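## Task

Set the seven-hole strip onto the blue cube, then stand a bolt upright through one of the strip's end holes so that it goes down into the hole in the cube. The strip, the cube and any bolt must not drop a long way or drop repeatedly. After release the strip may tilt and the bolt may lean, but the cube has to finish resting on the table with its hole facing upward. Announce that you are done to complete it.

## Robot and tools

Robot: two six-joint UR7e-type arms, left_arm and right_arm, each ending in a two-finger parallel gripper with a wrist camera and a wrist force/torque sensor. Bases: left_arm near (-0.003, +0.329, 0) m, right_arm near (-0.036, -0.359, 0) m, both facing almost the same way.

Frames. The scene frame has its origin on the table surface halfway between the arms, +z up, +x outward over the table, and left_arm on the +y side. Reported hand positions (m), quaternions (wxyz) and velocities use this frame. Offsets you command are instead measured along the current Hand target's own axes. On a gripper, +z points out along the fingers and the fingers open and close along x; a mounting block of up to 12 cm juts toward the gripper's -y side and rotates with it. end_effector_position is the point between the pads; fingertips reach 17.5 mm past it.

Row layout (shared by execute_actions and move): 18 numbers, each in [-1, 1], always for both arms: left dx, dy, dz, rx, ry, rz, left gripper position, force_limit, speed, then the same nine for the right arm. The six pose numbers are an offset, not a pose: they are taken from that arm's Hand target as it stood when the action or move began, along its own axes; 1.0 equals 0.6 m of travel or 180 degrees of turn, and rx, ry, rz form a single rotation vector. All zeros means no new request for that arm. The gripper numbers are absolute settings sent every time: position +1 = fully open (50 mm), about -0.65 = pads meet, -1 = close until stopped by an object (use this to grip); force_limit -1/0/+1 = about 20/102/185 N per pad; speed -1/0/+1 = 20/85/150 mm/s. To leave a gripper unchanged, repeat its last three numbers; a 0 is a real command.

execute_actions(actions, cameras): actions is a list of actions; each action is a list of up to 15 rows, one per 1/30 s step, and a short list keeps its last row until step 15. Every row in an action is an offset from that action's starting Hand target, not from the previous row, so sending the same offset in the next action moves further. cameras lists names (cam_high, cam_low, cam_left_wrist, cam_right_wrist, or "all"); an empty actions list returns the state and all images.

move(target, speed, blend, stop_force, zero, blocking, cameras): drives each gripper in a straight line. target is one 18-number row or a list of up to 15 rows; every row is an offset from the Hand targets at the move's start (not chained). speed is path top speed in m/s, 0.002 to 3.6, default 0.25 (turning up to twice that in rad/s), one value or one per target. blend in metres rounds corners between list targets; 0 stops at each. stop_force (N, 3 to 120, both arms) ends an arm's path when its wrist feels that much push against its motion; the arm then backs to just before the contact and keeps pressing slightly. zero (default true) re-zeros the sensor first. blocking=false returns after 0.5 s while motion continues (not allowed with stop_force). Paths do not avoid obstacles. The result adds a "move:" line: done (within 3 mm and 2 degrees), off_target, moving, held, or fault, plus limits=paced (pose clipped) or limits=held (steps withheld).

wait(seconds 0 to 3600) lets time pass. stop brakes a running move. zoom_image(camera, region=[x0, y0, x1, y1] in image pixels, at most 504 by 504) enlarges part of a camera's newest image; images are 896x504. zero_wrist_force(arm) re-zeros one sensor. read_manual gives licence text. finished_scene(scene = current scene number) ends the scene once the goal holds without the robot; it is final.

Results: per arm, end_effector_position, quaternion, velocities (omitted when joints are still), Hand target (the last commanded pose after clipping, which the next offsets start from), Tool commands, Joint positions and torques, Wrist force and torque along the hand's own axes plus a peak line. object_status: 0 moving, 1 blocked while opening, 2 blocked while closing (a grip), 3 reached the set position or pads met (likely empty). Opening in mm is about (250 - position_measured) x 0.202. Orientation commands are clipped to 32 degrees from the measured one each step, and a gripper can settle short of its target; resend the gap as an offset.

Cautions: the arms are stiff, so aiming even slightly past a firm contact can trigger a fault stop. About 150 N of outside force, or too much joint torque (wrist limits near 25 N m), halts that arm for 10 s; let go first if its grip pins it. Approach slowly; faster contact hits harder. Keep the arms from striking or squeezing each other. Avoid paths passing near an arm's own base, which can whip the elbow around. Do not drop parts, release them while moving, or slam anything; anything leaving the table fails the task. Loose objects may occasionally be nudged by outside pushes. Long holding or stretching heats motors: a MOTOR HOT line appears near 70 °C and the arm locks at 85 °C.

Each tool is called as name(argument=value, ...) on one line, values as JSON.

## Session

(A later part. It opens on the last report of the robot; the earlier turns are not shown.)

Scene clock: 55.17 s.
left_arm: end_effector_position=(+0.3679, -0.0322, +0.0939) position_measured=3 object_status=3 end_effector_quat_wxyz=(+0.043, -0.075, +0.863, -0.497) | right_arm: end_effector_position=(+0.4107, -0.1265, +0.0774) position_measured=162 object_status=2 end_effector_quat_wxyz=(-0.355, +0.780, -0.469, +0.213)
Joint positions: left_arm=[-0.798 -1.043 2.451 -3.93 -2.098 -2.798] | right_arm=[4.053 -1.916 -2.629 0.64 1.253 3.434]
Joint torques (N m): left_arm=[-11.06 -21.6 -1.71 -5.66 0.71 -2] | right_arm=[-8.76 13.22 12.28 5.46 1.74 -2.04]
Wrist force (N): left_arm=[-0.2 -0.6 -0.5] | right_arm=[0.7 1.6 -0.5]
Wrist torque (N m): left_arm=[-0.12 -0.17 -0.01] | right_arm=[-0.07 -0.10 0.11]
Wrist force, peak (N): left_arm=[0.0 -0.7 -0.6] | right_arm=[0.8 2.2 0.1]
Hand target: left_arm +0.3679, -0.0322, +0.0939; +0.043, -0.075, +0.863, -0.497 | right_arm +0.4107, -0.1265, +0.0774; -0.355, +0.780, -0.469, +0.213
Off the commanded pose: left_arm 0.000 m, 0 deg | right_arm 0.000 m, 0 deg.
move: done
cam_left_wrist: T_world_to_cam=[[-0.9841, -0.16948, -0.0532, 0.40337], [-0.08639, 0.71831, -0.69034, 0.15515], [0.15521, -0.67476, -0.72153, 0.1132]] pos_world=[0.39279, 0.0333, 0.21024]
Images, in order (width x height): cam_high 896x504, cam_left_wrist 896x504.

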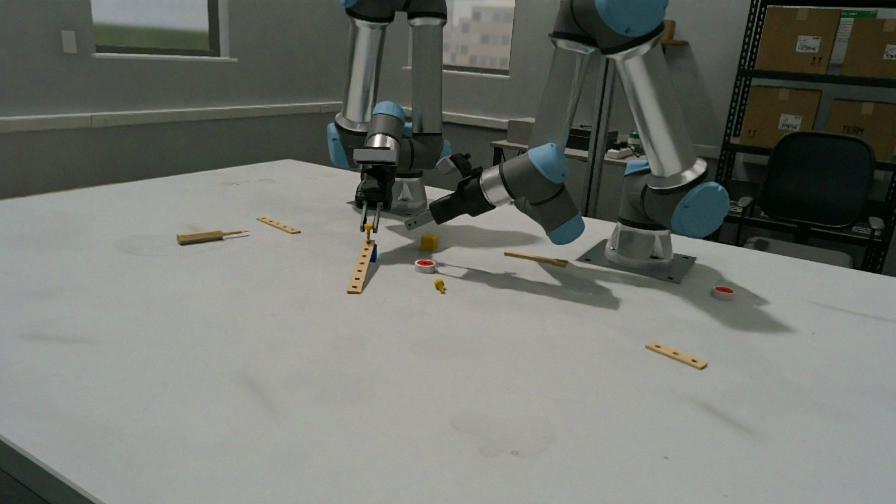

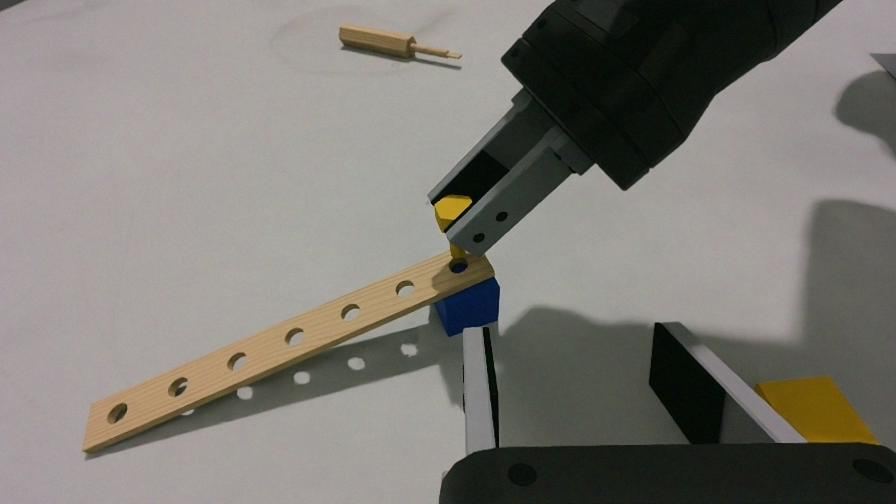

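move(target=[0,0,0,0,0,0,1,-0.8,-0.8, -0.0006,0.0235,0.0205,0,0,0,-1,-0.8,-0.8], speed=0.02, stop_force=4, cameras=["cam_left_wrist","cam_high"])

zoom_image(camera="cam_left_wrist", region=[420, 200, 510, 290])

zoom_image(camera="cam_high", region=[345, 215, 395, 265])

Scene clock: 57.87 s.
left_arm: end_effector_position=(+0.3679, -0.0322, +0.0939) position_measured=3 object_status=3 end_effector_quat_wxyz=(+0.043, -0.075, +0.863, -0.497) | right_arm: end_effector_position=(+0.4105, -0.1262, +0.0602) position_measured=162 object_status=2 end_effector_quat_wxyz=(-0.355, +0.780, -0.469, +0.213)
Joint positions: left_arm=[-0.798 -1.043 2.451 -3.93 -2.098 -2.798] | right_arm=[4.054 -1.998 -2.63 0.722 1.252 3.435]
Joint torques (N m): left_arm=[-11.42 -21.6 -1.4 -5.58 0.76 -2.03] | right_arm=[1.6 30.24 3.6 2.78 1.66 0.62]
Wrist force (N): left_arm=[0.0 -0.5 -0.3] | right_arm=[0.8 1.7 -0.4]
Wrist torque (N m): left_arm=[-0.10 -0.22 -0.01] | right_arm=[-0.05 -0.09 0.02]
Wrist force, peak (N): left_arm=[0.2 -0.8 -0.7] | right_arm=[1.3 -7.9 -10.0]
Hand target: left_arm +0.3679, -0.0322, +0.0939; +0.043, -0.075, +0.863, -0.497 | right_arm +0.4105, -0.1262, +0.0602; -0.355, +0.780, -0.469, +0.213 (not the last commanded pose)
Off the commanded pose: left_arm 0.000 m, 0 deg | right_arm 0.002 m, 0 deg.
move: contact (right_arm)
cam_left_wrist: T_world_to_cam=[[-0.9841, -0.16948, -0.0532, 0.40337], [-0.08639, 0.71831, -0.69034, 0.15515], [0.15521, -0.67476, -0.72153, 0.1132]] pos_world=[0.39279, 0.0333, 0.21024]
Images, in order (width x height): cam_high 896x504, cam_left_wrist 896x504.

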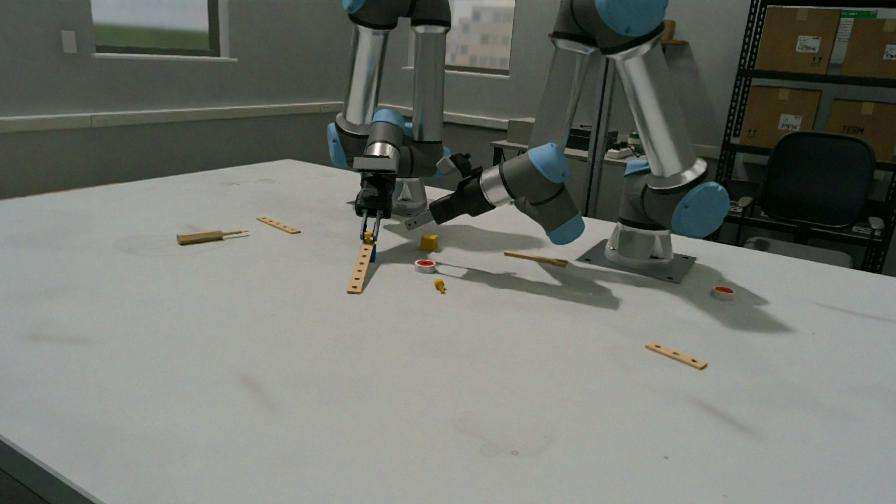

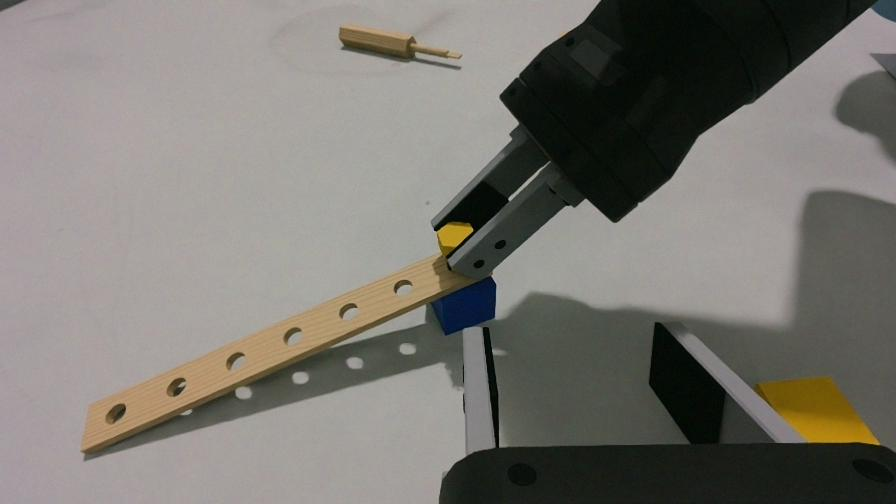

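Scaled by 5.600 from the camera's image (finer frame: 1280x720).

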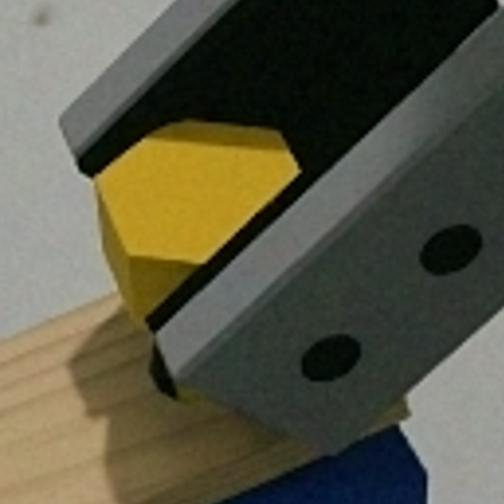

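Scaled by 10.080 from the camera's image (finer frame: 1280x720).

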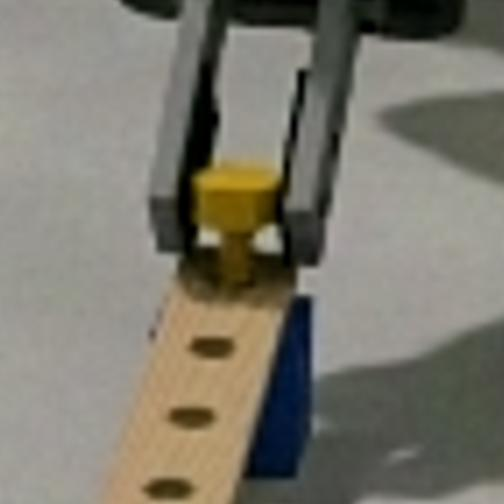

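move(target=[[0,0,0,0,0,0,1,-0.8,-0.8, 0,0,0,0,0,0,0.8,-0.8,-1],[0,0,0,0,0,0,1,-0.8,-0.8, 0,-0.008,-0.1,0,0,0,0.8,-0.8,-1]], speed=0.06, cameras=["all"])

zoom_image(camera="cam_left_wrist", region=[420, 200, 510, 290])

zoom_image(camera="cam_high", region=[345, 215, 395, 265])

Scene clock: 61.37 s.
left_arm: end_effector_position=(+0.3679, -0.0322, +0.0939) position_measured=3 object_status=3 end_effector_quat_wxyz=(+0.043, -0.075, +0.863, -0.497) | right_arm: end_effector_position=(+0.3734, -0.1460, +0.1032) position_measured=32 object_status=3 end_effector_quat_wxyz=(-0.355, +0.780, -0.469, +0.213)
Joint positions: left_arm=[-0.798 -1.043 2.451 -3.93 -2.098 -2.798] | right_arm=[4.128 -1.72 -2.742 0.538 1.199 3.49]
Joint torques (N m): left_arm=[-10.63 -21.91 -1.92 -5.55 0.71 -1.92] | right_arm=[9.45 20.85 1.28 2.98 -3.19 1.71]
Wrist force (N): left_arm=[0.1 -0.7 -0.6] | right_arm=[0.7 1.6 -0.3]
Wrist torque (N m): left_arm=[-0.14 -0.22 0.00] | right_arm=[-0.06 -0.11 -0.07]
Wrist force, peak (N): left_arm=[0.2 -0.9 -0.6] | right_arm=[0.9 1.8 -0.5]
Hand target: left_arm +0.3679, -0.0322, +0.0939; +0.043, -0.075, +0.863, -0.497 | right_arm +0.3734, -0.1460, +0.1032; -0.355, +0.780, -0.469, +0.213
Off the commanded pose: left_arm 0.000 m, 0 deg | right_arm 0.000 m, 0 deg.
move: done
cam_left_wrist: T_world_to_cam=[[-0.9841, -0.16948, -0.0532, 0.40337], [-0.08639, 0.71831, -0.69034, 0.15515], [0.15521, -0.67476, -0.72153, 0.1132]] pos_world=[0.39279, 0.0333, 0.21024]
cam_right_wrist: T_world_to_cam=[[0.48224, -0.87545, -0.0323, -0.26425], [-0.7674, -0.40436, -0.49759, 0.31271], [0.42255, 0.26474, -0.86681, 0.09541]] pos_world=[0.32709, -0.13015, 0.22976]

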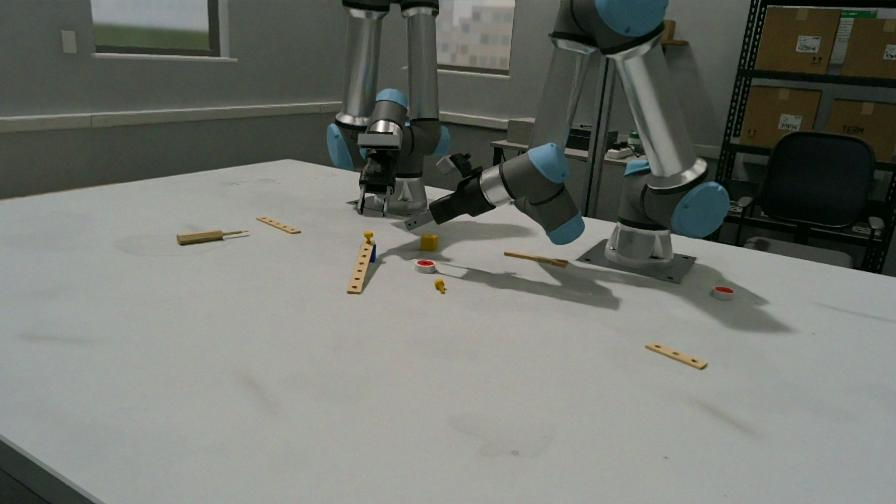

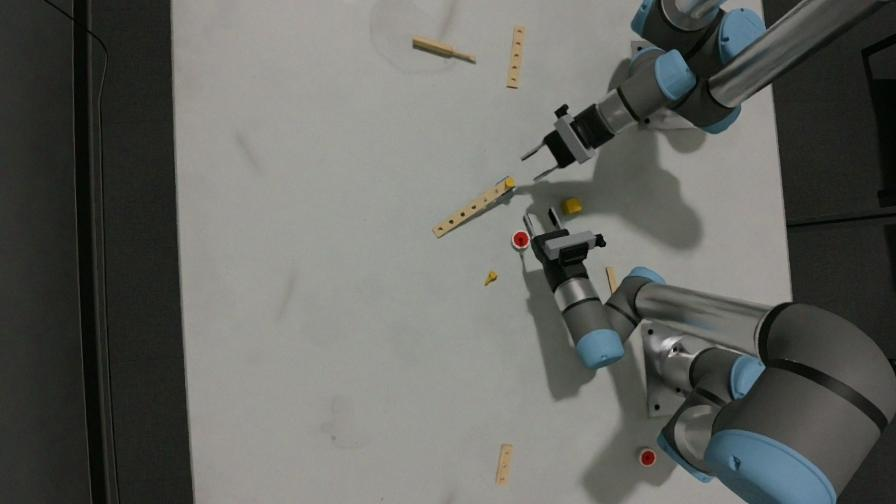

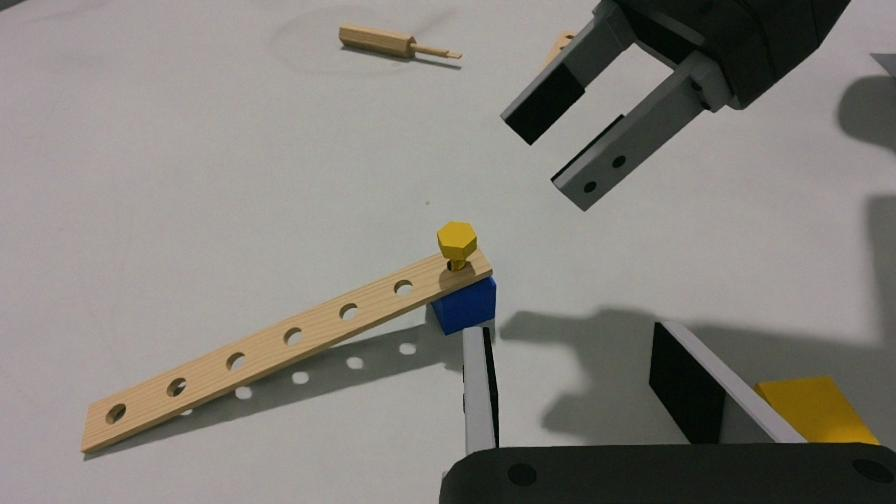

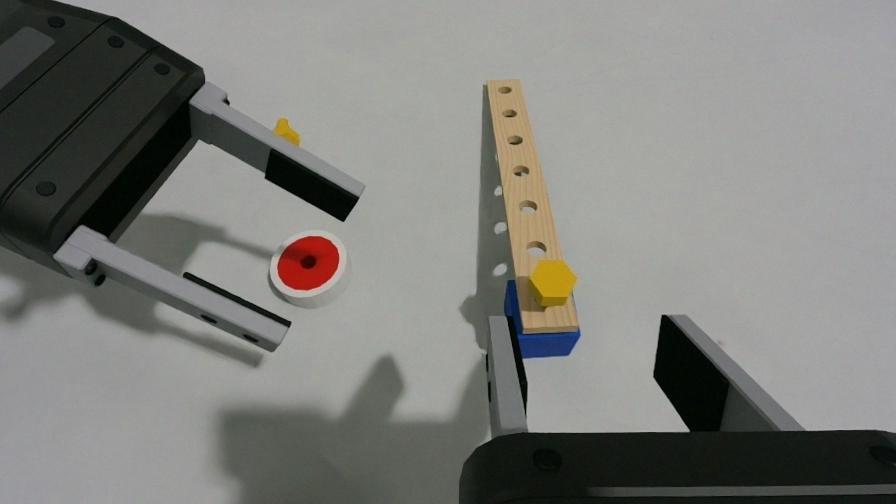

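Scaled by 5.600 from the camera's image (finer frame: 1280x720).

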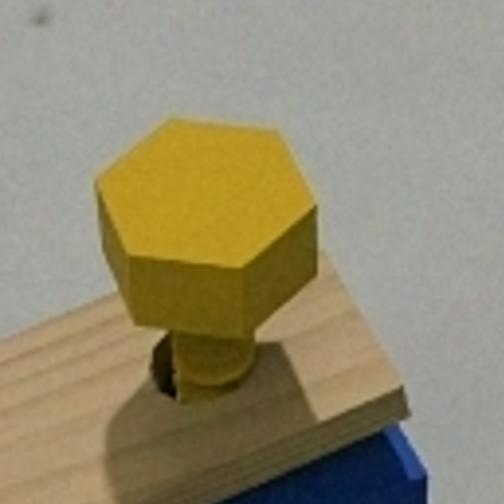

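Scaled by 10.080 from the camera's image (finer frame: 1280x720).

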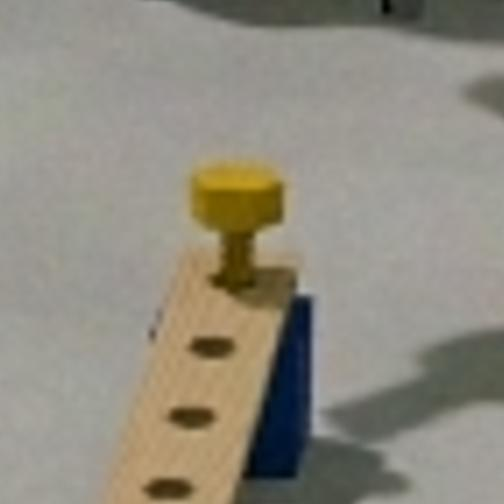

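finished_scene(scene=2)

The scene is finished: the task was done.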